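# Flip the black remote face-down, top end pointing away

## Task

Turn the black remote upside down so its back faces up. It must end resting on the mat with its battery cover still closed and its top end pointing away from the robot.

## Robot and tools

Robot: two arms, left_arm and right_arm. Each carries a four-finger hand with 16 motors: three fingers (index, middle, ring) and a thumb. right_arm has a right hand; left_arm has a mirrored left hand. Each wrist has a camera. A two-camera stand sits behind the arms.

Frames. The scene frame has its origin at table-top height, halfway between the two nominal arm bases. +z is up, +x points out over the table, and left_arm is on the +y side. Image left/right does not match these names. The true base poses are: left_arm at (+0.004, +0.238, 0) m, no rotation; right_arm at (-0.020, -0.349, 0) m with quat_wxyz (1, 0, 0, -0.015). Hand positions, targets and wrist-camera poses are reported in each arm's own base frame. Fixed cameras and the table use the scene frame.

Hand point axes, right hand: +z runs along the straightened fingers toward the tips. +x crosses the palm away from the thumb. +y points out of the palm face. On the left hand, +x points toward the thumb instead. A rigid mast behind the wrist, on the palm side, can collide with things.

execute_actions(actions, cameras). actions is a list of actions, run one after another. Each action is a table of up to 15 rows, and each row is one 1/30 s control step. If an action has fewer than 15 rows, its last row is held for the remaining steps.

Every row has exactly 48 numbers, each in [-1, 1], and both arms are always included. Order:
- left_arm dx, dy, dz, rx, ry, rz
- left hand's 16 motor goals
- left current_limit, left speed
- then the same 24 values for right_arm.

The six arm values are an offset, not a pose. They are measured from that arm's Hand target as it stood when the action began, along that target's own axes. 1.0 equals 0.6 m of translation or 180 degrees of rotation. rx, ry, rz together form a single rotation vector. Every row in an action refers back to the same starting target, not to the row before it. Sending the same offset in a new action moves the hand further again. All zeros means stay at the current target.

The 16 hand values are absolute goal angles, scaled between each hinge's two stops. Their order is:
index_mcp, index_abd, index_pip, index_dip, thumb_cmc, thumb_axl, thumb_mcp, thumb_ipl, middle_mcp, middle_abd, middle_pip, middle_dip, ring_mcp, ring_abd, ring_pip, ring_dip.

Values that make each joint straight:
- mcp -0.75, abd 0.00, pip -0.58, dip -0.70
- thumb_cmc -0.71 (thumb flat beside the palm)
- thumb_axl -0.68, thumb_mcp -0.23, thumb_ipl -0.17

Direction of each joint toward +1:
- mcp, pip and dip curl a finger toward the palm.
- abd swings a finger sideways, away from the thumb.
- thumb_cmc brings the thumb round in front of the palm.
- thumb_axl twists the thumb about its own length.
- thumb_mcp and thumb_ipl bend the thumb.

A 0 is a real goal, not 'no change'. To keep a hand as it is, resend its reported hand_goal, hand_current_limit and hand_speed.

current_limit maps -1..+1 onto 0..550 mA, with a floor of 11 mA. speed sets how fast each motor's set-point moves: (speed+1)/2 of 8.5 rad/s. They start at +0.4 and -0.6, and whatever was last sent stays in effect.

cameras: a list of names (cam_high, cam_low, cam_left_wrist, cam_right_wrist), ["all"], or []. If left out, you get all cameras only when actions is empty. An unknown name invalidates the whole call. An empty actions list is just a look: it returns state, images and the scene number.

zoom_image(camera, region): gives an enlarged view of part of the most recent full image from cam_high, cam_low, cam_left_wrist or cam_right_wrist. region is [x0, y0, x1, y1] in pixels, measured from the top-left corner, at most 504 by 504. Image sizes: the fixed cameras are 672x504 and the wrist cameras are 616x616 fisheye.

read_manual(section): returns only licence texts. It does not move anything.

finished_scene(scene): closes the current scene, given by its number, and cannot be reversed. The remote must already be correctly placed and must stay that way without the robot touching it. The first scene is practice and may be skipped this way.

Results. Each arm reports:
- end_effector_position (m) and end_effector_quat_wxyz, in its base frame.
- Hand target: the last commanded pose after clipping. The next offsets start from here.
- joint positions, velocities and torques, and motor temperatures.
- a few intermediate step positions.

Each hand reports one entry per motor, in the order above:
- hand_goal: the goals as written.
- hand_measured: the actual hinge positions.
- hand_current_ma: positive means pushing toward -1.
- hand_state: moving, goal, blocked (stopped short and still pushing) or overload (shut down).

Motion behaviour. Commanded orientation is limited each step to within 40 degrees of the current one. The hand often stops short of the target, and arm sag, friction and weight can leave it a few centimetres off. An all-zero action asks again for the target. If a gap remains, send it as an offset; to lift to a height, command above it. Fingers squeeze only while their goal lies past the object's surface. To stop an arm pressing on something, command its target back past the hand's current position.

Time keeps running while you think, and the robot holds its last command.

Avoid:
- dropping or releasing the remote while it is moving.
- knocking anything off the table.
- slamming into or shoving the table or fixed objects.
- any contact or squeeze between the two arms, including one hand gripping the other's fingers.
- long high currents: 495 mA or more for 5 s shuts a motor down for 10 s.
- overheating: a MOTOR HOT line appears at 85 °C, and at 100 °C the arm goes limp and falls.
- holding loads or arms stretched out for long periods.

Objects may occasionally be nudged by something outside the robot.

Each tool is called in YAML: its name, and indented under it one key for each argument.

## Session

execute_actions:
  actions: []

zoom_image:
  camera: "cam_high"
  region: [230, 100, 430, 250]

Scene clock: 0.00 s.
left_arm: end_effector_position=(+0.5876, +0.1687, +0.3111) hand_goal=(-0.754, +0.000, -0.576, -0.696, -0.714, -0.678, -0.226, -0.168, -0.754, +0.000, -0.576, -0.696, -0.754, +0.000, -0.576, -0.696) hand_measured=(-0.754, +0.000, -0.576, -0.696, -0.714, -0.678, -0.226, -0.168, -0.754, +0.000, -0.576, -0.696, -0.754, +0.000, -0.576, -0.696) hand_current_ma=(+0, +0, +0, +0, +0, +0, +0, +0, +0, +0, +0, +0, +0, +0, +0, +0) hand_state=(goal, goal, goal, goal, goal, goal, goal, goal, goal, goal, goal, goal, goal, goal, goal, goal) hand_current_limit=0.40 hand_speed=-0.60 end_effector_quat_wxyz=(+0.377, +0.454, +0.681, +0.433) | right_arm: end_effector_position=(+0.5163, +0.2194, +0.1019) hand_goal=(-0.754, +0.000, -0.576, -0.696, -0.714, -0.678, -0.226, -0.168, -0.754, +0.000, -0.576, -0.696, -0.754, +0.000, -0.576, -0.696) hand_measured=(-0.754, +0.000, -0.576, -0.696, -0.714, -0.678, -0.226, -0.168, -0.754, +0.000, -0.576, -0.696, -0.754, +0.000, -0.576, -0.696) hand_current_ma=(+0, +0, +0, +0, +0, +0, +0, +0, +0, +0, +0, +0, +0, +0, +0, +0) hand_state=(goal, goal, goal, goal, goal, goal, goal, goal, goal, goal, goal, goal, goal, goal, goal, goal) hand_current_limit=0.40 hand_speed=-0.60 end_effector_quat_wxyz=(-0.005, -0.410, +0.839, -0.358)
Joint positions: left_arm=[0.207 1.399 0.858 0.193 -0.056 -0.149] | right_arm=[0.494 1.919 1.651 -1.351 0.731 -1.969]
Joint velocities: within noise
Joint torques (N m): no reading
Motor temperatures (°C): left_arm=[23 26 28 22 25 22] | right_arm=[24 27 37 23 23 23]
Heat: left arm: hottest elbow 28 °C; right arm: hottest elbow 37 °C.
Hand target: left_arm +0.5930, +0.1701, +0.3219; +0.382, +0.450, +0.675, +0.442 | right_arm +0.5275, +0.2246, +0.1166; +0.016, -0.401, +0.842, -0.359
camera_calibration:
cam_left_wrist: T_world_to_cam=[[0.04861, -0.863174, -0.502561, 0.242696], [-0.950423, 0.114748, -0.289014, 0.581566], [0.307138, 0.491695, -0.814802, 0.116259], [0, 0, 0, 1]] pos_world=[0.505228, 0.0855915, 0.384779]
cam_right_wrist: T_world_to_cam=[[0.105191, 0.76025, -0.641057, -0.114573], [0.468274, 0.530824, 0.70636, -0.470749], [0.877299, -0.374493, -0.300168, -0.2191], [0, 0, 0, 1]] pos_world=[0.424708, 0.254937, 0.193304]

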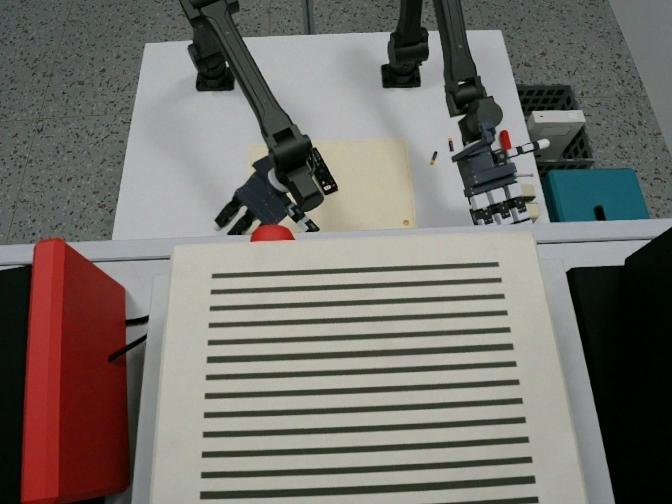

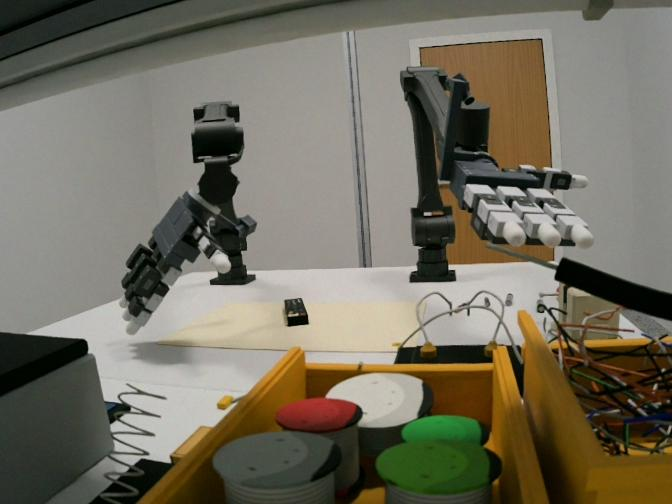

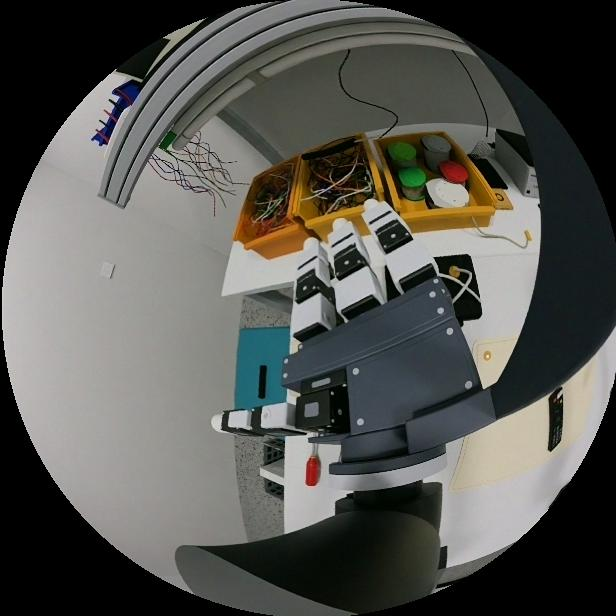

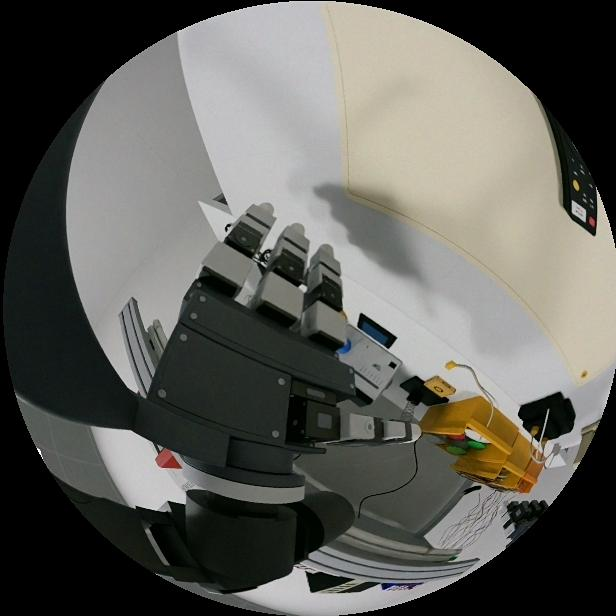

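Scaled by 2.520 from the camera's 672x504 image, which has a finer 960x720 frame.

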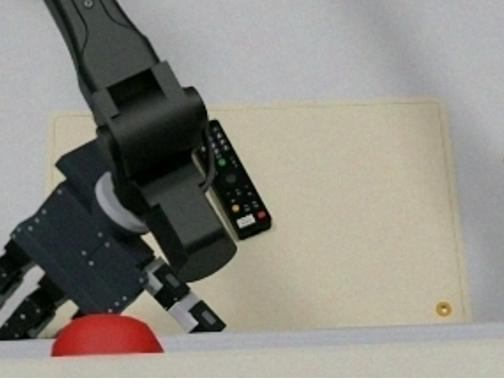

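execute_actions:
  actions:
    - [[0,0,0,0,0,0,-0.754,0,-0.576,-0.696,-0.714,-0.678,-0.226,-0.168,-0.754,0,-0.576,-0.696,-0.754,0,-0.576,-0.696,0.4,-0.6,0.052,-0.123,-0.148,0,0,0,-0.754,0,-0.576,-0.696,-0.714,-0.678,-0.226,-0.168,-0.3,0,0.1,0,-0.754,0,-0.576,-0.696,0.4,-0.6]]
    - [[0,0,0,0,0,0,-0.754,0,-0.576,-0.696,-0.714,-0.678,-0.226,-0.168,-0.754,0,-0.576,-0.696,-0.754,0,-0.576,-0.696,0.4,-0.6,0.02,-0.05,-0.06,-0.0554,0.044,0.1613,-0.754,0,-0.576,-0.696,-0.714,-0.678,-0.226,-0.168,0.4,0,0.65,0.174,-0.754,0,-0.576,-0.696,0.4,-0.6]]
    - [[0,0,0,0,0,0,-0.754,0,-0.576,-0.696,-0.714,-0.678,-0.226,-0.168,-0.754,0,-0.576,-0.696,-0.754,0,-0.576,-0.696,0.4,-0.6,0,0,0,-0.0554,0.044,0.1613,-0.754,0,-0.576,-0.696,-0.714,-0.678,-0.226,-0.168,0.4,0,0.65,0.174,-0.754,0,-0.576,-0.696,0.4,-0.6]]
    - [[0,0,0,0,0,0,-0.754,0,-0.576,-0.696,-0.714,-0.678,-0.226,-0.168,-0.754,0,-0.576,-0.696,-0.754,0,-0.576,-0.696,0.4,-0.6,0,0,0,-0.0554,0.044,0.1613,-0.754,0,-0.576,-0.696,-0.714,-0.678,-0.226,-0.168,0.4,0,0.65,0.174,-0.754,0,-0.576,-0.696,0.4,-0.6]]
    - [[0,0,0,0,0,0,-0.754,0,-0.576,-0.696,-0.714,-0.678,-0.226,-0.168,-0.754,0,-0.576,-0.696,-0.754,0,-0.576,-0.696,0.4,-0.6,0,0,0,-0.0554,0.044,0.1613,-0.754,0,-0.576,-0.696,-0.714,-0.678,-0.226,-0.168,0.4,0,0.65,0.174,-0.754,0,-0.576,-0.696,0.4,-0.6]]

Scene clock: 54.63 s.
left_arm: end_effector_position=(+0.5876, +0.1687, +0.3111) hand_goal=(-0.754, +0.000, -0.576, -0.696, -0.714, -0.678, -0.226, -0.168, -0.754, +0.000, -0.576, -0.696, -0.754, +0.000, -0.576, -0.696) hand_measured=(-0.760, +0.000, -0.576, -0.696, -0.720, -0.678, -0.226, -0.168, -0.760, +0.000, -0.576, -0.696, -0.760, +0.000, -0.576, -0.696) hand_current_ma=(-16, +0, -2, +0, -15, +2, +0, +1, -17, +0, -2, +0, -16, +0, -2, +0) hand_state=(goal, goal, goal, goal, goal, goal, goal, goal, goal, goal, goal, goal, goal, goal, goal, goal) hand_current_limit=0.40 hand_speed=-0.60 end_effector_quat_wxyz=(+0.377, +0.454, +0.681, +0.433) | right_arm: end_effector_position=(+0.5266, +0.2257, +0.2709) hand_goal=(-0.754, +0.000, -0.576, -0.696, -0.714, -0.678, -0.226, -0.168, +0.400, +0.000, +0.650, +0.174, -0.754, +0.000, -0.576, -0.696) hand_measured=(-0.750, +0.000, -0.576, -0.696, -0.712, -0.678, -0.222, -0.168, +0.384, +0.000, +0.646, +0.172, -0.752, +0.000, -0.576, -0.696) hand_current_ma=(+4, +0, +0, +0, +2, +1, +8, +0, -35, +0, -6, -3, +4, +0, +0, +0) hand_state=(goal, goal, goal, goal, goal, goal, goal, goal, goal, goal, goal, goal, goal, goal, goal, goal) hand_current_limit=0.40 hand_speed=-0.60 end_effector_quat_wxyz=(-0.013, +0.580, +0.814, -0.016)
Joint positions: left_arm=[0.207 1.399 0.858 0.193 -0.056 -0.149] | right_arm=[0.462 1.649 1.699 -1.661 -0.008 0.13]
Joint torques (N m): left_arm=[0.32 -11.58 12.85 3 -0.04 0.15] | right_arm=[-0.38 -16.09 7.66 0.42 0.29 0.14]
Motor temperatures (°C): left_arm=[23 28 40 23 24 22] | right_arm=[24 29 46 23 24 23]
Heat: left arm: hottest elbow 40 °C; right arm: hottest elbow 46 °C.
Hand target: left_arm +0.5930, +0.1701, +0.3219; +0.382, +0.450, +0.675, +0.442 | right_arm +0.5280, +0.2251, +0.2845; +0.000, +0.586, +0.810, -0.001
Off the commanded pose: left_arm 0.012 m, 1 deg | right_arm 0.014 m, 2 deg.
Step readings (end_effector_position of left_arm | right_arm):
0: (+0.5876, +0.1687, +0.3111) | (+0.5163, +0.2194, +0.1019)
1: (+0.5876, +0.1687, +0.3111) | (+0.5164, +0.2199, +0.1080)
2: (+0.5876, +0.1687, +0.3111) | (+0.5078, +0.2155, +0.1179)
4: (+0.5876, +0.1687, +0.3111) | (+0.4989, +0.2106, +0.1420)
8: (+0.5876, +0.1687, +0.3111) | (+0.5101, +0.2167, +0.1988)
15: (+0.5876, +0.1687, +0.3111) | (+0.5178, +0.2209, +0.2291)
16: (+0.5876, +0.1687, +0.3111) | (+0.5172, +0.2239, +0.2290)
17: (+0.5876, +0.1687, +0.3111) | (+0.5175, +0.2335, +0.2284)
19: (+0.5876, +0.1687, +0.3111) | (+0.5159, +0.2366, +0.2353)
23: (+0.5876, +0.1687, +0.3111) | (+0.5216, +0.2283, +0.2642)
30: (+0.5876, +0.1687, +0.3111) | (+0.5261, +0.2222, +0.2854)
31: (+0.5876, +0.1687, +0.3111) | (+0.5265, +0.2271, +0.2821)
32: (+0.5876, +0.1687, +0.3111) | (+0.5246, +0.2369, +0.2796)
34: (+0.5876, +0.1687, +0.3111) | (+0.5149, +0.2339, +0.2699)
38: (+0.5876, +0.1687, +0.3111) | (+0.5199, +0.2327, +0.2655)
45: (+0.5876, +0.1687, +0.3111) | (+0.5275, +0.2307, +0.2690)
46: (+0.5876, +0.1687, +0.3111) | (+0.5283, +0.2345, +0.2683)
47: (+0.5876, +0.1687, +0.3111) | (+0.5260, +0.2428, +0.2694)
49: (+0.5876, +0.1687, +0.3111) | (+0.5183, +0.2387, +0.2653)
53: (+0.5876, +0.1687, +0.3111) | (+0.5237, +0.2295, +0.2682)
60: (+0.5876, +0.1687, +0.3111) | (+0.5283, +0.2252, +0.2700)
61: (+0.5876, +0.1687, +0.3111) | (+0.5283, +0.2273, +0.2703)
62: (+0.5876, +0.1687, +0.3111) | (+0.5237, +0.2374, +0.2705)
64: (+0.5876, +0.1687, +0.3111) | (+0.5238, +0.2344, +0.2694)
68: (+0.5876, +0.1687, +0.3111) | (+0.5265, +0.2308, +0.2703)
75: (+0.5876, +0.1687, +0.3111) | (+0.5263, +0.2286, +0.2709)

execute_actions:
  actions:
    - [[0,0,0,0,0,0,-0.754,0,-0.576,-0.696,-0.714,-0.678,-0.226,-0.168,-0.754,0,-0.576,-0.696,-0.754,0,-0.576,-0.696,0.4,-0.6,0.12,0.004,0.0125,0,0,0,-0.754,0,-0.576,-0.696,-0.714,-0.678,-0.226,-0.168,0.4,0,0.65,0.174,-0.754,0,-0.576,-0.696,0.4,-0.6]]
    - [[0,0,0,0,0,0,-0.754,0,-0.576,-0.696,-0.714,-0.678,-0.226,-0.168,-0.754,0,-0.576,-0.696,-0.754,0,-0.576,-0.696,0.4,-0.6,0.12,0.004,0.0125,0,0,0,-0.754,0,-0.576,-0.696,-0.714,-0.678,-0.226,-0.168,0.4,0,0.65,0.174,-0.754,0,-0.576,-0.696,0.4,-0.6]]
    - [[0,0,0,0,0,0,-0.754,0,-0.576,-0.696,-0.714,-0.678,-0.226,-0.168,-0.754,0,-0.576,-0.696,-0.754,0,-0.576,-0.696,0.4,-0.6,0,0,0.06,0,0,0,-0.754,0,-0.576,-0.696,-0.714,-0.678,-0.226,-0.168,0.4,0,0.65,0.174,-0.754,0,-0.576,-0.696,0.4,-0.6]]
    - [[0,0,0,0,0,0,-0.754,0,-0.576,-0.696,-0.714,-0.678,-0.226,-0.168,-0.754,0,-0.576,-0.696,-0.754,0,-0.576,-0.696,0.4,-0.6,0,0,0.06,0,0,0,-0.754,0,-0.576,-0.696,-0.714,-0.678,-0.226,-0.168,0.4,0,0.65,0.174,-0.754,0,-0.576,-0.696,0.4,-0.6]]
  cameras: ["cam_low","cam_high","cam_right_wrist"]

zoom_image:
  camera: "cam_high"
  region: [270, 110, 390, 230]

zoom_image:
  camera: "cam_low"
  region: [220, 230, 360, 350]

Scene clock: 78.23 s.
left_arm: end_effector_position=(+0.5876, +0.1687, +0.3111) hand_goal=(-0.754, +0.000, -0.576, -0.696, -0.714, -0.678, -0.226, -0.168, -0.754, +0.000, -0.576, -0.696, -0.754, +0.000, -0.576, -0.696) hand_measured=(-0.760, +0.000, -0.576, -0.696, -0.720, -0.678, -0.226, -0.168, -0.760, +0.000, -0.576, -0.696, -0.760, +0.000, -0.576, -0.696) hand_current_ma=(-16, +0, -2, +0, -15, +2, +0, +1, -17, +0, -2, +0, -16, +0, -2, +0) hand_state=(goal, goal, goal, goal, goal, goal, goal, goal, goal, goal, goal, goal, goal, goal, goal, goal) hand_current_limit=0.40 hand_speed=-0.60 end_effector_quat_wxyz=(+0.377, +0.454, +0.681, +0.433) | right_arm: end_effector_position=(+0.4830, +0.3638, +0.1954) hand_goal=(-0.754, +0.000, -0.576, -0.696, -0.714, -0.678, -0.226, -0.168, +0.400, +0.000, +0.650, +0.174, -0.754, +0.000, -0.576, -0.696) hand_measured=(-0.754, -0.002, -0.576, -0.696, -0.714, -0.678, -0.222, -0.168, +0.386, +0.000, +0.646, +0.172, -0.752, -0.002, -0.576, -0.696) hand_current_ma=(+1, -1, +0, +0, +1, +1, +8, +0, -32, +0, -5, -3, +1, -1, +0, +0) hand_state=(goal, goal, goal, goal, goal, goal, goal, goal, goal, goal, goal, goal, goal, goal, goal, goal) hand_current_limit=0.40 hand_speed=-0.60 end_effector_quat_wxyz=(-0.005, +0.579, +0.815, -0.009)
Joint positions: left_arm=[0.207 1.399 0.858 0.193 -0.056 -0.149] | right_arm=[0.734 1.756 1.636 -1.469 -0.005 0.398]
Joint torques (N m): left_arm=[0.32 -11.58 12.83 3 -0.04 0.15] | right_arm=[-1.79 -15.62 7.54 0.47 0.2 0.14]
Heat: left arm: hottest elbow 42 °C; right arm: hottest elbow 48 °C.
Hand target: left_arm +0.5930, +0.1701, +0.3219; +0.382, +0.450, +0.675, +0.442 | right_arm +0.4874, +0.3634, +0.1974; +0.000, +0.586, +0.810, -0.001
Off the commanded pose: left_arm 0.012 m, 1 deg | right_arm 0.005 m, 1 deg.
Step readings (end_effector_position of left_arm | right_arm):
0: (+0.5876, +0.1687, +0.3111) | (+0.5266, +0.2257, +0.2709)
1: (+0.5876, +0.1687, +0.3111) | (+0.5245, +0.2304, +0.2710)
2: (+0.5876, +0.1687, +0.3111) | (+0.5235, +0.2333, +0.2719)
4: (+0.5876, +0.1687, +0.3111) | (+0.5150, +0.2515, +0.2722)
8: (+0.5876, +0.1687, +0.3111) | (+0.4927, +0.2924, +0.2696)
15: (+0.5876, +0.1687, +0.3111) | (+0.4888, +0.2994, +0.2656)
16: (+0.5876, +0.1687, +0.3111) | (+0.4884, +0.3010, +0.2646)
17: (+0.5876, +0.1687, +0.3111) | (+0.4888, +0.3022, +0.2650)
19: (+0.5876, +0.1687, +0.3111) | (+0.4872, +0.3152, +0.2620)
23: (+0.5876, +0.1687, +0.3111) | (+0.4732, +0.3483, +0.2472)
30: (+0.5876, +0.1687, +0.3111) | (+0.4646, +0.3618, +0.2370)
31: (+0.5876, +0.1687, +0.3111) | (+0.4675, +0.3615, +0.2373)
32: (+0.5876, +0.1687, +0.3111) | (+0.4723, +0.3623, +0.2375)
34: (+0.5876, +0.1687, +0.3111) | (+0.4809, +0.3672, +0.2387)
38: (+0.5876, +0.1687, +0.3111) | (+0.4841, +0.3659, +0.2384)
45: (+0.5876, +0.1687, +0.3111) | (+0.4847, +0.3648, +0.2384)
46: (+0.5876, +0.1687, +0.3111) | (+0.4850, +0.3653, +0.2340)
47: (+0.5876, +0.1687, +0.3111) | (+0.4868, +0.3669, +0.2312)
49: (+0.5876, +0.1687, +0.3111) | (+0.4856, +0.3662, +0.2189)
53: (+0.5876, +0.1687, +0.3111) | (+0.4817, +0.3626, +0.1976)
60: (+0.5876, +0.1687, +0.3111) | (+0.4830, +0.3638, +0.1954)
camera_calibration:
cam_right_wrist: T_world_to_cam=[[0.841762, -0.53681, -0.0572035, -0.158877], [-0.335274, -0.602884, 0.723963, 0.199349], [-0.423118, -0.590225, -0.687463, 0.674422], [0, 0, 0, 1]] pos_world=[0.485934, 0.432958, 0.310231]
Images, in order (width x height): cam_high 672x504, cam_low 672x504, cam_right_wrist 616x616.

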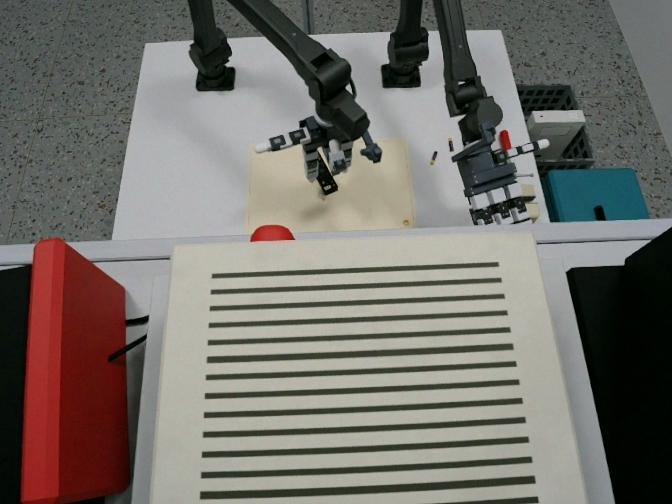

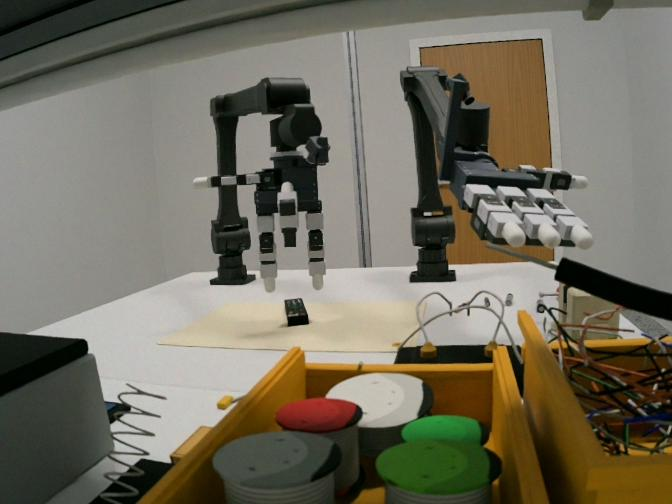

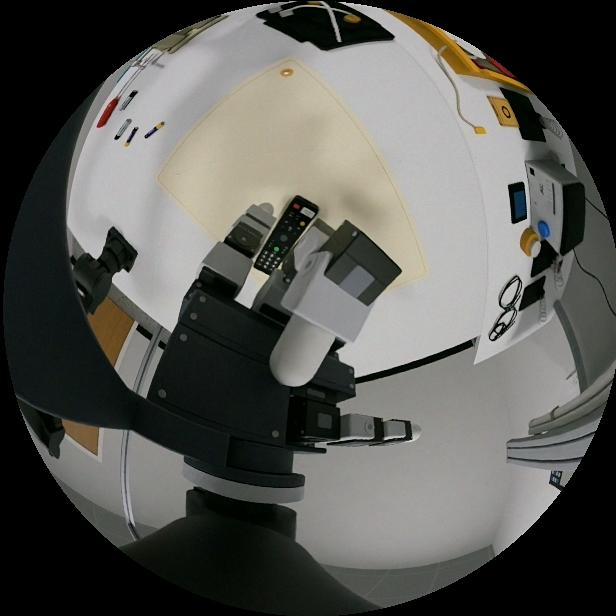

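Scaled by 4.200 from the camera's 672x504 image, which has a finer 960x720 frame.

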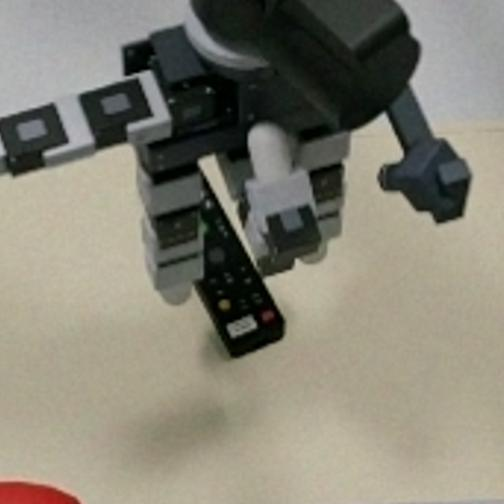

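Scaled by 3.600 from the camera's 672x504 image, which has a finer 960x720 frame.

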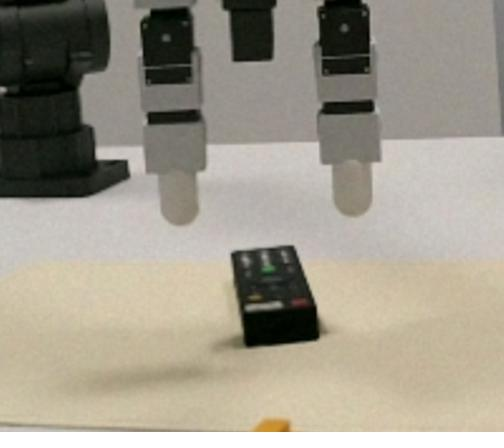

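execute_actions:
  actions:
    - [[0,0,0,0,0,0,-0.754,0,-0.576,-0.696,-0.714,-0.678,-0.226,-0.168,-0.754,0,-0.576,-0.696,-0.754,0,-0.576,-0.696,0.4,-0.6,-0.002,0.006,0.05,0,0,0,-0.754,0,-0.576,-0.696,-0.714,-0.678,-0.226,-0.168,0.4,0,0.65,0.174,-0.754,0,-0.576,-0.696,0.4,-0.6]]
    - [[0,0,0,0,0,0,-0.754,0,-0.576,-0.696,-0.714,-0.678,-0.226,-0.168,-0.754,0,-0.576,-0.696,-0.754,0,-0.576,-0.696,0.4,-0.6,0,0,0.05,0,0,0,-0.754,0,-0.576,-0.696,-0.714,-0.678,-0.226,-0.168,0.4,0,0.65,0.174,-0.754,0,-0.576,-0.696,0.4,-0.6]]
  cameras: ["cam_low","cam_high"]

zoom_image:
  camera: "cam_low"
  region: [230, 260, 350, 350]

zoom_image:
  camera: "cam_high"
  region: [270, 120, 390, 220]

Scene clock: 99.37 s.
left_arm: end_effector_position=(+0.5876, +0.1687, +0.3111) hand_goal=(-0.754, +0.000, -0.576, -0.696, -0.714, -0.678, -0.226, -0.168, -0.754, +0.000, -0.576, -0.696, -0.754, +0.000, -0.576, -0.696) hand_measured=(-0.760, +0.000, -0.576, -0.696, -0.720, -0.678, -0.226, -0.168, -0.760, +0.000, -0.576, -0.696, -0.760, +0.000, -0.576, -0.696) hand_current_ma=(-16, +0, -2, +0, -15, +2, +0, +1, -17, +0, -2, +0, -16, +0, -2, +0) hand_state=(goal, goal, goal, goal, goal, goal, goal, goal, goal, goal, goal, goal, goal, goal, goal, goal) hand_current_limit=0.40 hand_speed=-0.60 end_effector_quat_wxyz=(+0.377, +0.454, +0.681, +0.433) | right_arm: end_effector_position=(+0.4856, +0.3662, +0.1395) hand_goal=(-0.754, +0.000, -0.576, -0.696, -0.714, -0.678, -0.226, -0.168, +0.400, +0.000, +0.650, +0.174, -0.754, +0.000, -0.576, -0.696) hand_measured=(-0.754, -0.002, -0.576, -0.696, -0.712, -0.678, -0.222, -0.168, +0.386, +0.000, +0.646, +0.172, -0.754, -0.002, -0.576, -0.696) hand_current_ma=(+0, -1, +0, +0, +1, +1, +8, +0, -32, +0, -4, -3, +0, -1, +0, +0) hand_state=(goal, goal, goal, goal, goal, goal, goal, goal, goal, goal, goal, goal, goal, goal, goal, goal) hand_current_limit=0.40 hand_speed=-0.60 end_effector_quat_wxyz=(-0.004, +0.579, +0.815, -0.005)
Joint positions: left_arm=[0.207 1.399 0.858 0.193 -0.056 -0.149] | right_arm=[0.734 1.788 1.53 -1.324 -0.005 0.398]
Joint torques (N m): left_arm=[0.26 -11.58 12.85 3 -0.04 0.15] | right_arm=[-1.26 -16.38 7.12 0.2 0.18 0.04]
Heat: left arm: hottest elbow 44 °C; right arm: hottest elbow 46 °C.
Hand target: left_arm +0.5930, +0.1701, +0.3219; +0.382, +0.450, +0.675, +0.442 | right_arm +0.4911, +0.3633, +0.1374; +0.000, +0.586, +0.810, -0.001
Off the commanded pose: left_arm 0.012 m, 1 deg | right_arm 0.007 m, 1 deg.
Step readings (end_effector_position of left_arm | right_arm):
0: (+0.5876, +0.1687, +0.3111) | (+0.4830, +0.3638, +0.1954)
1: (+0.5876, +0.1687, +0.3111) | (+0.4832, +0.3640, +0.1931)
2: (+0.5876, +0.1687, +0.3111) | (+0.4852, +0.3655, +0.1909)
4: (+0.5876, +0.1687, +0.3111) | (+0.4869, +0.3674, +0.1843)
8: (+0.5876, +0.1687, +0.3111) | (+0.4852, +0.3657, +0.1718)
15: (+0.5876, +0.1687, +0.3111) | (+0.4857, +0.3663, +0.1707)
16: (+0.5876, +0.1687, +0.3111) | (+0.4859, +0.3663, +0.1681)
17: (+0.5876, +0.1687, +0.3111) | (+0.4872, +0.3675, +0.1651)
19: (+0.5876, +0.1687, +0.3111) | (+0.4880, +0.3683, +0.1573)
23: (+0.5876, +0.1687, +0.3111) | (+0.4849, +0.3656, +0.1418)
30: (+0.5876, +0.1687, +0.3111) | (+0.4856, +0.3662, +0.1395)
Images, in order (width x height): cam_high 672x504, cam_low 672x504.

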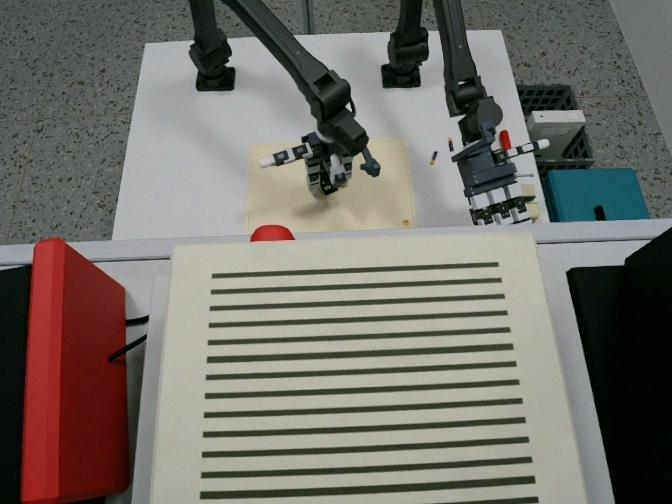

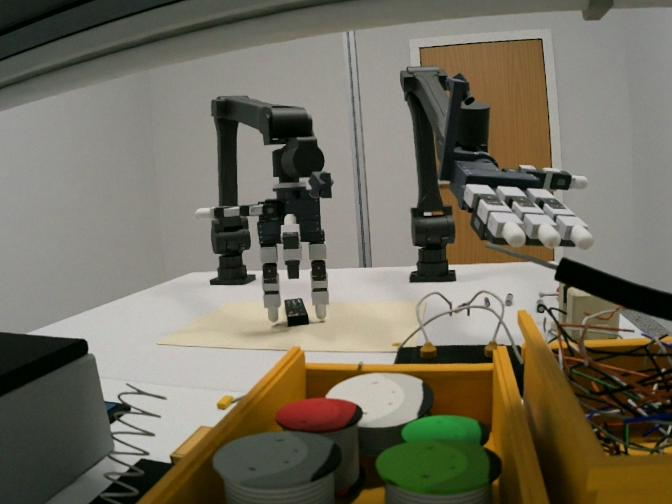

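Scaled by 4.200 from the camera's 672x504 image, which has a finer 960x720 frame.

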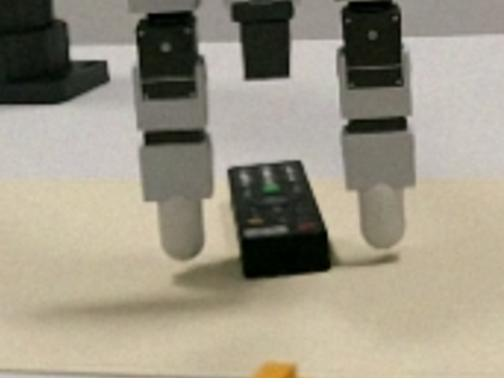

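Scaled by 4.200 from the camera's 672x504 image, which has a finer 960x720 frame.

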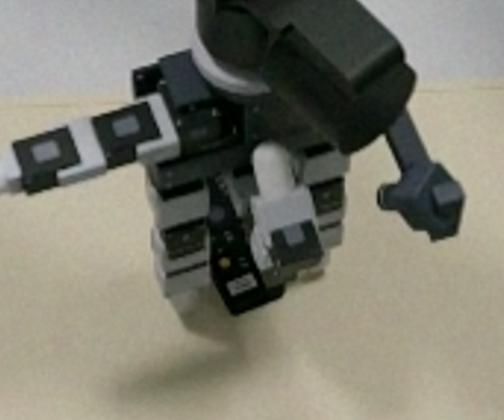

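execute_actions:
  actions:
    - [[0,0,0,0,0,0,-0.754,0,-0.576,-0.696,-0.714,-0.678,-0.226,-0.168,-0.754,0,-0.576,-0.696,-0.754,0,-0.576,-0.696,0.4,-0.6,0,0,0.012,0,0,0,-0.754,0,-0.576,-0.696,-0.714,-0.678,-0.226,-0.168,0.4,0,0.65,0.174,-0.754,0,-0.576,-0.696,0.4,-0.6]]
    - [[0,0,0,0,0,0,-0.754,0,-0.576,-0.696,-0.714,-0.678,-0.226,-0.168,-0.754,0,-0.576,-0.696,-0.754,0,-0.576,-0.696,0.4,-0.6,0,0,0,0,0,0,-0.754,0.28,-0.576,-0.696,-0.714,-0.678,-0.226,-0.168,0.4,0,0.65,0.174,-0.754,-0.28,-0.576,-0.696,0.4,-0.9]]
    - [[0,0,0,0,0,0,-0.754,0,-0.576,-0.696,-0.714,-0.678,-0.226,-0.168,-0.754,0,-0.576,-0.696,-0.754,0,-0.576,-0.696,0.4,-0.6,0,0,0,0,0,0,-0.754,0.28,-0.576,-0.696,-0.714,-0.678,-0.226,-0.168,0.4,0,0.65,0.174,-0.754,-0.28,-0.576,-0.696,0.4,-0.9]]
  cameras: ["cam_low"]

zoom_image:
  camera: "cam_low"
  region: [230, 260, 350, 350]

Scene clock: 118.67 s.
left_arm: end_effector_position=(+0.5876, +0.1687, +0.3111) hand_goal=(-0.754, +0.000, -0.576, -0.696, -0.714, -0.678, -0.226, -0.168, -0.754, +0.000, -0.576, -0.696, -0.754, +0.000, -0.576, -0.696) hand_measured=(-0.760, +0.000, -0.576, -0.696, -0.720, -0.678, -0.226, -0.168, -0.760, +0.000, -0.576, -0.696, -0.760, +0.000, -0.576, -0.696) hand_current_ma=(-16, +0, -2, +0, -15, +2, +0, +1, -17, +0, -2, +0, -16, +0, -2, +0) hand_state=(goal, goal, goal, goal, goal, goal, goal, goal, goal, goal, goal, goal, goal, goal, goal, goal) hand_current_limit=0.40 hand_speed=-0.60 end_effector_quat_wxyz=(+0.377, +0.454, +0.681, +0.433) | right_arm: end_effector_position=(+0.4872, +0.3676, +0.1380) hand_goal=(-0.754, +0.280, -0.576, -0.696, -0.714, -0.678, -0.226, -0.168, +0.400, +0.000, +0.650, +0.174, -0.754, -0.280, -0.576, -0.696) hand_measured=(-0.754, +0.164, -0.576, -0.696, -0.712, -0.678, -0.222, -0.168, +0.386, +0.000, +0.646, +0.172, -0.754, -0.168, -0.576, -0.696) hand_current_ma=(+0, -363, +0, +0, +1, +1, +8, +0, -32, +0, -4, -3, +0, +345, +0, +0) hand_state=(goal, blocked, goal, goal, goal, goal, goal, goal, goal, goal, goal, goal, goal, blocked, goal, goal) hand_current_limit=0.40 hand_speed=-0.90 end_effector_quat_wxyz=(-0.003, +0.579, +0.815, +0.000)
Joint positions: left_arm=[0.207 1.399 0.858 0.193 -0.056 -0.149] | right_arm=[0.734 1.788 1.524 -1.307 -0.005 0.398]
Joint torques (N m): left_arm=[0.32 -11.52 12.82 3 -0.04 0.15] | right_arm=[-1.61 -14.92 6.74 0.14 0.22 0.02]
Motor temperatures (°C): left_arm=[23 29 45 23 24 22] | right_arm=[24 31 46 23 23 23]
Heat: left arm: hottest elbow 45 °C; right arm: hottest elbow 46 °C.
Hand target: left_arm +0.5930, +0.1701, +0.3219; +0.382, +0.450, +0.675, +0.442 | right_arm +0.4911, +0.3633, +0.1302; +0.000, +0.586, +0.810, -0.001
Off the commanded pose: left_arm 0.012 m, 1 deg | right_arm 0.010 m, 1 deg.
Step readings (end_effector_position of left_arm | right_arm):
0: (+0.5876, +0.1687, +0.3111) | (+0.4856, +0.3662, +0.1395)
1: (+0.5876, +0.1687, +0.3111) | (+0.4859, +0.3665, +0.1392)
2: (+0.5876, +0.1687, +0.3111) | (+0.4864, +0.3670, +0.1390)
4: (+0.5876, +0.1687, +0.3111) | (+0.4873, +0.3677, +0.1386)
8: (+0.5876, +0.1687, +0.3111) | (+0.4872, +0.3676, +0.1380)
15: (+0.5876, +0.1687, +0.3111) | (+0.4872, +0.3676, +0.1380)
16: (+0.5876, +0.1687, +0.3111) | (+0.4872, +0.3676, +0.1380)
17: (+0.5876, +0.1687, +0.3111) | (+0.4872, +0.3676, +0.1380)
19: (+0.5876, +0.1687, +0.3111) | (+0.4872, +0.3676, +0.1380)
23: (+0.5876, +0.1687, +0.3111) | (+0.4872, +0.3676, +0.1380)
30: (+0.5876, +0.1687, +0.3111) | (+0.4872, +0.3676, +0.1380)
31: (+0.5876, +0.1687, +0.3111) | (+0.4872, +0.3676, +0.1380)
32: (+0.5876, +0.1687, +0.3111) | (+0.4872, +0.3676, +0.1380)
34: (+0.5876, +0.1687, +0.3111) | (+0.4872, +0.3676, +0.1380)
38: (+0.5876, +0.1687, +0.3111) | (+0.4872, +0.3676, +0.1380)
45: (+0.5876, +0.1687, +0.3111) | (+0.4872, +0.3676, +0.1380)
Images, in order (width x height): cam_low 672x504.

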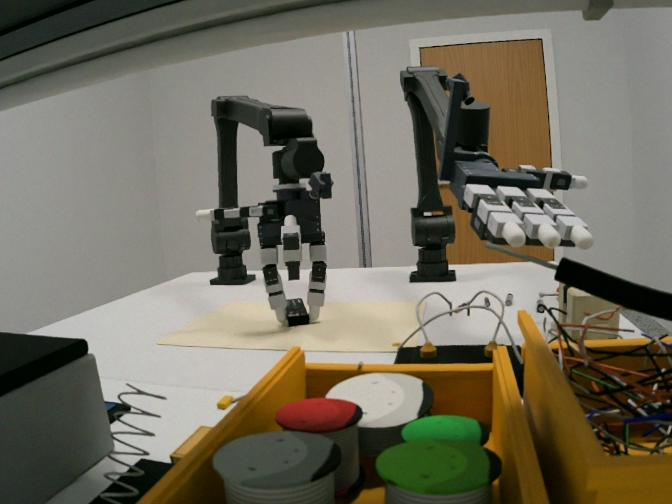

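Scaled by 4.200 from the camera's 672x504 image, which has a finer 960x720 frame.

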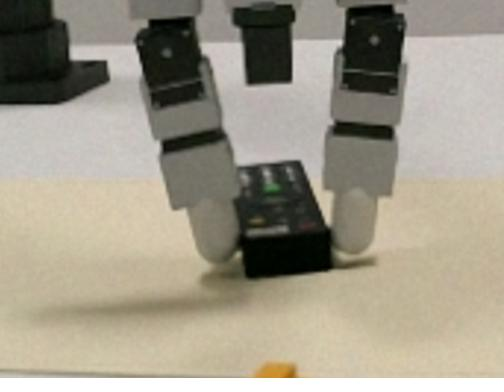

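execute_actions:
  actions:
    - [[0,0,0,0,0,0,-0.754,0,-0.576,-0.696,-0.714,-0.678,-0.226,-0.168,-0.754,0,-0.576,-0.696,-0.754,0,-0.576,-0.696,0.4,-0.6,0.0,-0.01,-0.07,0,0,0,-0.754,0.28,-0.576,-0.696,-0.714,-0.678,-0.226,-0.168,0.4,0,0.65,0.174,-0.754,-0.28,-0.576,-0.696,0.4,-0.9]]
    - [[0,0,0,0,0,0,-0.754,0,-0.576,-0.696,-0.714,-0.678,-0.226,-0.168,-0.754,0,-0.576,-0.696,-0.754,0,-0.576,-0.696,0.4,-0.6,0.0,-0.02,-0.07,0,0,0,-0.754,0.28,-0.576,-0.696,-0.714,-0.678,-0.226,-0.168,0.4,0,0.65,0.174,-0.754,-0.28,-0.576,-0.696,0.4,-0.9]]
    - [[0,0,0,0,0,0,-0.754,0,-0.576,-0.696,-0.714,-0.678,-0.226,-0.168,-0.754,0,-0.576,-0.696,-0.754,0,-0.576,-0.696,0.4,-0.6,0.044,-0.027,-0.06,0,0,0,-0.754,0.28,-0.576,-0.696,-0.714,-0.678,-0.226,-0.168,0.4,0,0.65,0.174,-0.754,-0.28,-0.576,-0.696,0.4,-0.9]]
    - [[0,0,0,0,0,0,-0.754,0,-0.576,-0.696,-0.714,-0.678,-0.226,-0.168,-0.754,0,-0.576,-0.696,-0.754,0,-0.576,-0.696,0.4,-0.6,0.044,-0.027,-0.06,0,0,0,-0.754,0.28,-0.576,-0.696,-0.714,-0.678,-0.226,-0.168,0.4,0,0.65,0.174,-0.754,-0.28,-0.576,-0.696,0.4,-0.9]]
    - [[0,0,0,0,0,0,-0.754,0,-0.576,-0.696,-0.714,-0.678,-0.226,-0.168,-0.754,0,-0.576,-0.696,-0.754,0,-0.576,-0.696,0.4,-0.6,0.044,-0.01,-0.06,0,0,0,-0.754,0.28,-0.576,-0.696,-0.714,-0.678,-0.226,-0.168,0.4,0,0.65,0.174,-0.754,-0.28,-0.576,-0.696,0.4,-0.9]]
  cameras: ["cam_low","cam_high"]

Scene clock: 149.73 s.
left_arm: end_effector_position=(+0.5876, +0.1687, +0.3111) hand_goal=(-0.754, +0.000, -0.576, -0.696, -0.714, -0.678, -0.226, -0.168, -0.754, +0.000, -0.576, -0.696, -0.754, +0.000, -0.576, -0.696) hand_measured=(-0.760, +0.000, -0.576, -0.696, -0.720, -0.678, -0.226, -0.168, -0.760, +0.000, -0.576, -0.696, -0.760, +0.000, -0.576, -0.696) hand_current_ma=(-16, +0, -2, +0, -15, +2, +0, +1, -17, +0, -2, +0, -16, +0, -2, +0) hand_state=(goal, goal, goal, goal, goal, goal, goal, goal, goal, goal, goal, goal, goal, goal, goal, goal) hand_current_limit=0.40 hand_speed=-0.60 end_effector_quat_wxyz=(+0.377, +0.454, +0.681, +0.433) | right_arm: end_effector_position=(+0.4039, +0.4145, +0.2810) hand_goal=(-0.754, +0.280, -0.576, -0.696, -0.714, -0.678, -0.226, -0.168, +0.400, +0.000, +0.650, +0.174, -0.754, -0.280, -0.576, -0.696) hand_measured=(-0.752, +0.166, -0.574, -0.696, -0.712, -0.678, -0.222, -0.168, +0.386, +0.000, +0.646, +0.172, -0.750, -0.170, -0.574, -0.694) hand_current_ma=(+3, -352, +1, +1, +2, +1, +9, +0, -32, +0, -4, -3, +6, +338, +2, +1) hand_state=(goal, blocked, goal, goal, goal, goal, goal, goal, goal, goal, goal, goal, goal, blocked, goal, goal) hand_current_limit=0.40 hand_speed=-0.90 end_effector_quat_wxyz=(+0.000, +0.578, +0.816, -0.012)
Joint positions: left_arm=[0.207 1.399 0.858 0.193 -0.056 -0.149] | right_arm=[0.912 1.71 1.798 -1.684 0.001 0.573]
Joint torques (N m): left_arm=[0.32 -11.58 12.83 3.02 -0.05 0.15] | right_arm=[-0.91 -16.62 12.3 -0.59 0.28 0.07]
Heat: left arm: hottest elbow 46 °C; right arm: hottest elbow 46 °C.
Hand target: left_arm +0.5930, +0.1701, +0.3219; +0.382, +0.450, +0.675, +0.442 | right_arm +0.4129, +0.4210, +0.3224; +0.000, +0.586, +0.810, -0.001
Off the commanded pose: left_arm 0.012 m, 1 deg | right_arm 0.043 m, 2 deg.
joint sent to its limit (right arm) — joint 4 (wrist pitch), lower limit. The joint targets are off in position and orientation.
Step readings (end_effector_position of left_arm | right_arm):
0: (+0.5876, +0.1687, +0.3111) | (+0.4872, +0.3676, +0.1380)
1: (+0.5876, +0.1687, +0.3111) | (+0.4866, +0.3671, +0.1378)
2: (+0.5876, +0.1687, +0.3111) | (+0.4840, +0.3648, +0.1369)
4: (+0.5876, +0.1687, +0.3111) | (+0.4769, +0.3583, +0.1352)
8: (+0.5876, +0.1687, +0.3111) | (+0.4738, +0.3549, +0.1348)
15: (+0.5876, +0.1687, +0.3111) | (+0.4735, +0.3551, +0.1349)
16: (+0.5876, +0.1687, +0.3111) | (+0.4731, +0.3548, +0.1368)
17: (+0.5876, +0.1687, +0.3111) | (+0.4704, +0.3524, +0.1376)
19: (+0.5876, +0.1687, +0.3111) | (+0.4629, +0.3453, +0.1443)
23: (+0.5876, +0.1687, +0.3111) | (+0.4572, +0.3399, +0.1636)
30: (+0.5876, +0.1687, +0.3111) | (+0.4613, +0.3436, +0.1780)
31: (+0.5876, +0.1687, +0.3111) | (+0.4601, +0.3450, +0.1799)
32: (+0.5876, +0.1687, +0.3111) | (+0.4587, +0.3433, +0.1832)
34: (+0.5876, +0.1687, +0.3111) | (+0.4498, +0.3469, +0.1905)
38: (+0.5876, +0.1687, +0.3111) | (+0.4402, +0.3636, +0.2069)
45: (+0.5876, +0.1687, +0.3111) | (+0.4351, +0.3725, +0.2114)
46: (+0.5876, +0.1687, +0.3111) | (+0.4339, +0.3736, +0.2137)
47: (+0.5876, +0.1687, +0.3111) | (+0.4298, +0.3744, +0.2171)
49: (+0.5876, +0.1687, +0.3111) | (+0.4244, +0.3724, +0.2256)
53: (+0.5876, +0.1687, +0.3111) | (+0.4194, +0.3849, +0.2444)
60: (+0.5876, +0.1687, +0.3111) | (+0.4163, +0.3920, +0.2498)
61: (+0.5876, +0.1687, +0.3111) | (+0.4150, +0.3929, +0.2521)
62: (+0.5876, +0.1687, +0.3111) | (+0.4111, +0.3954, +0.2551)
64: (+0.5876, +0.1687, +0.3111) | (+0.4105, +0.3970, +0.2626)
68: (+0.5876, +0.1687, +0.3111) | (+0.4076, +0.4101, +0.2778)
75: (+0.5876, +0.1687, +0.3111) | (+0.4039, +0.4148, +0.2810)
Images, in order (width x height): cam_high 672x504, cam_low 672x504.

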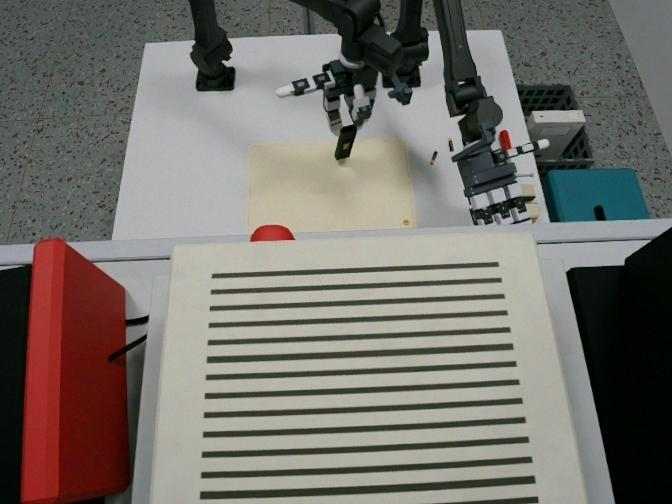

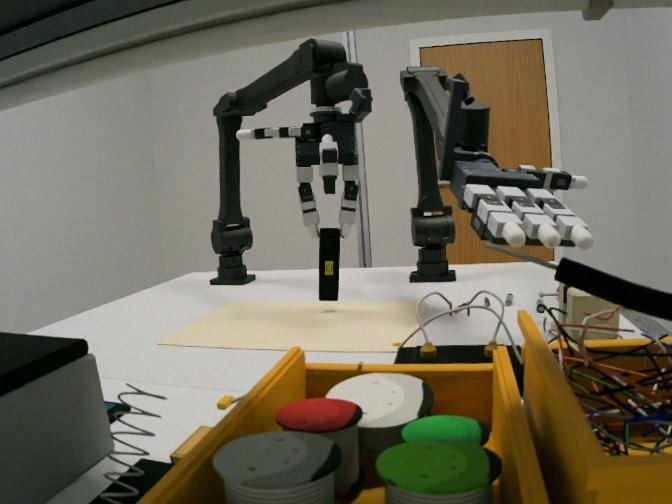

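execute_actions:
  actions:
    - [[0,0,0,0,0,0,-0.754,0,-0.576,-0.696,-0.714,-0.678,-0.226,-0.168,-0.754,0,-0.576,-0.696,-0.754,0,-0.576,-0.696,0.4,-0.6,0.036,-0.019,0,0,0,-0.2056,-0.754,0.28,-0.576,-0.696,0.286,-0.678,-0.226,-0.168,0.4,0,0.65,0.174,-0.754,-0.28,-0.576,-0.696,0.4,-0.8]]
    - [[0,0,0,0,0,0,-0.754,0,-0.576,-0.696,-0.714,-0.678,-0.226,-0.168,-0.754,0,-0.576,-0.696,-0.754,0,-0.576,-0.696,0.4,-0.6,0.0838,-0.003,0,0,0,-0.2056,-0.754,0.28,-0.576,-0.696,0.286,-0.678,-0.226,-0.168,0.4,0,0.65,0.174,-0.754,-0.28,-0.576,-0.696,0.4,-0.8]]
    - [[0,0,0,0,0,0,-0.754,0,-0.576,-0.696,-0.714,-0.678,-0.226,-0.168,-0.754,0,-0.576,-0.696,-0.754,0,-0.576,-0.696,0.4,-0.6,0.0838,-0.003,0,0,0,-0.2056,-0.754,0.28,-0.576,-0.696,0.286,-0.678,-0.226,-0.168,0.4,0,0.65,0.174,-0.754,-0.28,-0.576,-0.696,0.4,-0.8]]
    - [[0,0,0,0,0,0,-0.754,0,-0.576,-0.696,-0.714,-0.678,-0.226,-0.168,-0.754,0,-0.576,-0.696,-0.754,0,-0.576,-0.696,0.4,-0.6,0.0838,-0.003,0,0,0,-0.2056,-0.754,0.28,-0.576,-0.696,0.286,-0.678,-0.226,-0.168,0.4,0,0.65,0.174,-0.754,-0.28,-0.576,-0.696,0.4,-0.8]]
  cameras: ["cam_low","cam_high"]

zoom_image:
  camera: "cam_low"
  region: [220, 200, 380, 350]

Scene clock: 189.17 s.
left_arm: end_effector_position=(+0.5876, +0.1687, +0.3111) hand_goal=(-0.754, +0.000, -0.576, -0.696, -0.714, -0.678, -0.226, -0.168, -0.754, +0.000, -0.576, -0.696, -0.754, +0.000, -0.576, -0.696) hand_measured=(-0.760, +0.000, -0.576, -0.696, -0.720, -0.678, -0.226, -0.168, -0.760, +0.000, -0.576, -0.696, -0.760, +0.000, -0.576, -0.696) hand_current_ma=(-16, +0, -2, +0, -15, +2, +0, +1, -17, +0, -2, +0, -16, +0, -2, +0) hand_state=(goal, goal, goal, goal, goal, goal, goal, goal, goal, goal, goal, goal, goal, goal, goal, goal) hand_current_limit=0.40 hand_speed=-0.60 end_effector_quat_wxyz=(+0.377, +0.454, +0.681, +0.433) | right_arm: end_effector_position=(+0.2564, +0.4174, +0.3004) hand_goal=(-0.754, +0.280, -0.576, -0.696, +0.286, -0.678, -0.226, -0.168, +0.400, +0.000, +0.650, +0.174, -0.754, -0.280, -0.576, -0.696) hand_measured=(-0.754, +0.166, -0.576, -0.696, +0.284, -0.678, -0.222, -0.168, +0.386, -0.002, +0.648, +0.172, -0.752, -0.170, -0.574, -0.694) hand_current_ma=(+0, -352, +0, +0, -2, +1, +9, +0, -32, -1, -4, -2, +4, +338, +2, +1) hand_state=(goal, blocked, goal, goal, goal, goal, goal, goal, goal, goal, goal, goal, goal, blocked, goal, goal) hand_current_limit=0.40 hand_speed=-0.80 end_effector_quat_wxyz=(+0.002, -0.609, +0.793, +0.002)
Joint positions: left_arm=[0.207 1.399 0.858 0.193 -0.056 -0.149] | right_arm=[0.843 1.652 1.77 -1.686 -0.004 -2.038]
Joint torques (N m): left_arm=[0.32 -11.58 12.83 3.02 -0.05 0.15] | right_arm=[-1.38 -13.45 12.44 -0.44 -0.38 -0.11]
Motor temperatures (°C): left_arm=[23 29 47 23 24 22] | right_arm=[23 32 51 23 23 23]
Heat: left arm: hottest elbow 47 °C; right arm: hottest elbow 51 °C.
Hand target: left_arm +0.5930, +0.1701, +0.3219; +0.382, +0.450, +0.675, +0.442 | right_arm +0.2652, +0.4281, +0.3223; -0.001, -0.617, +0.787, +0.000
Off the commanded pose: left_arm 0.012 m, 1 deg | right_arm 0.026 m, 1 deg.
joint sent to its limit (right arm) — joint 4 (wrist pitch), lower limit. The joint targets are off in orientation, not in position.
Step readings (end_effector_position of left_arm | right_arm):
0: (+0.5876, +0.1687, +0.3111) | (+0.4039, +0.4145, +0.2810)
1: (+0.5876, +0.1687, +0.3111) | (+0.4039, +0.4174, +0.2821)
2: (+0.5876, +0.1687, +0.3111) | (+0.4041, +0.4237, +0.2833)
4: (+0.5876, +0.1687, +0.3111) | (+0.3980, +0.4295, +0.2870)
8: (+0.5876, +0.1687, +0.3111) | (+0.3931, +0.4354, +0.2999)
15: (+0.5876, +0.1687, +0.3111) | (+0.3964, +0.4340, +0.3040)
16: (+0.5876, +0.1687, +0.3111) | (+0.3938, +0.4371, +0.3038)
17: (+0.5876, +0.1687, +0.3111) | (+0.3889, +0.4405, +0.3040)
19: (+0.5876, +0.1687, +0.3111) | (+0.3772, +0.4492, +0.3040)
23: (+0.5876, +0.1687, +0.3111) | (+0.3593, +0.4590, +0.3038)
30: (+0.5876, +0.1687, +0.3111) | (+0.3489, +0.4622, +0.3039)
31: (+0.5876, +0.1687, +0.3111) | (+0.3450, +0.4629, +0.3038)
32: (+0.5876, +0.1687, +0.3111) | (+0.3375, +0.4626, +0.3030)
34: (+0.5876, +0.1687, +0.3111) | (+0.3245, +0.4618, +0.3025)
38: (+0.5876, +0.1687, +0.3111) | (+0.3079, +0.4589, +0.3031)
45: (+0.5876, +0.1687, +0.3111) | (+0.2962, +0.4560, +0.3037)
46: (+0.5876, +0.1687, +0.3111) | (+0.2926, +0.4537, +0.3034)
47: (+0.5876, +0.1687, +0.3111) | (+0.2865, +0.4482, +0.3026)
49: (+0.5876, +0.1687, +0.3111) | (+0.2764, +0.4378, +0.3019)
53: (+0.5876, +0.1687, +0.3111) | (+0.2635, +0.4271, +0.3025)
60: (+0.5876, +0.1687, +0.3111) | (+0.2575, +0.4193, +0.3010)
Images, in order (width x height): cam_high 672x504, cam_low 672x504.

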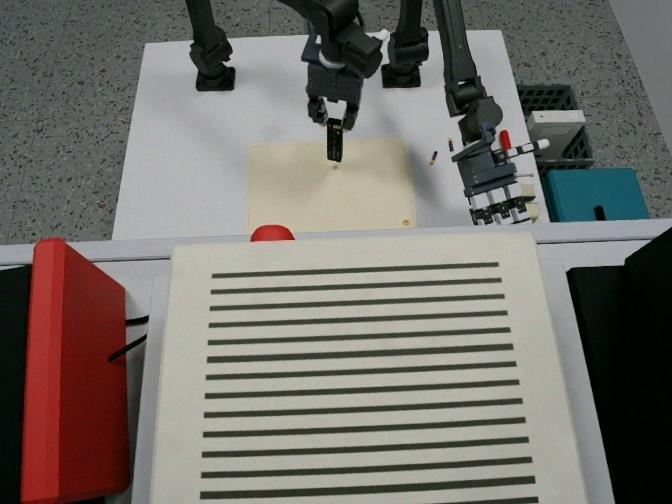

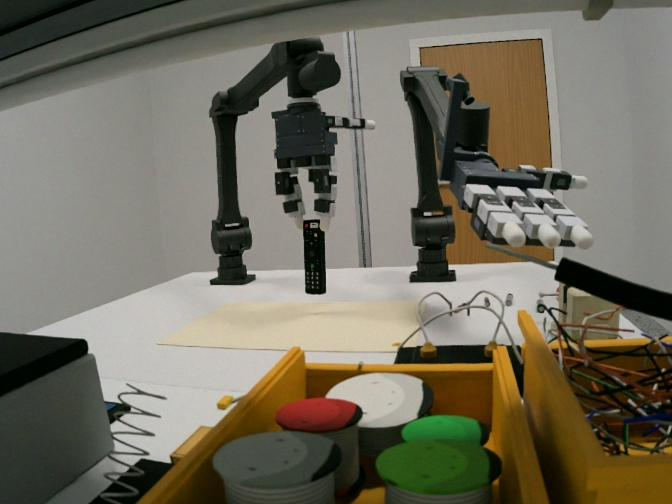

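Scaled by 3.150 from the camera's 672x504 image, which has a finer 960x720 frame.

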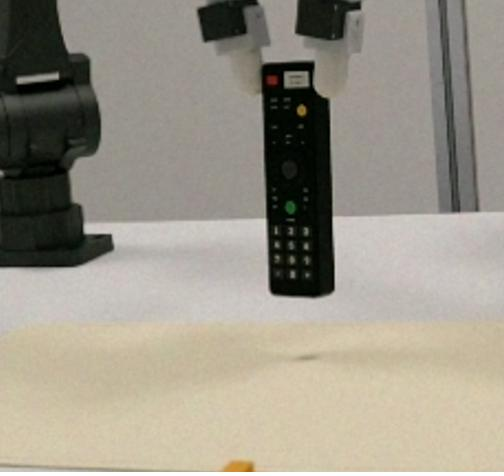

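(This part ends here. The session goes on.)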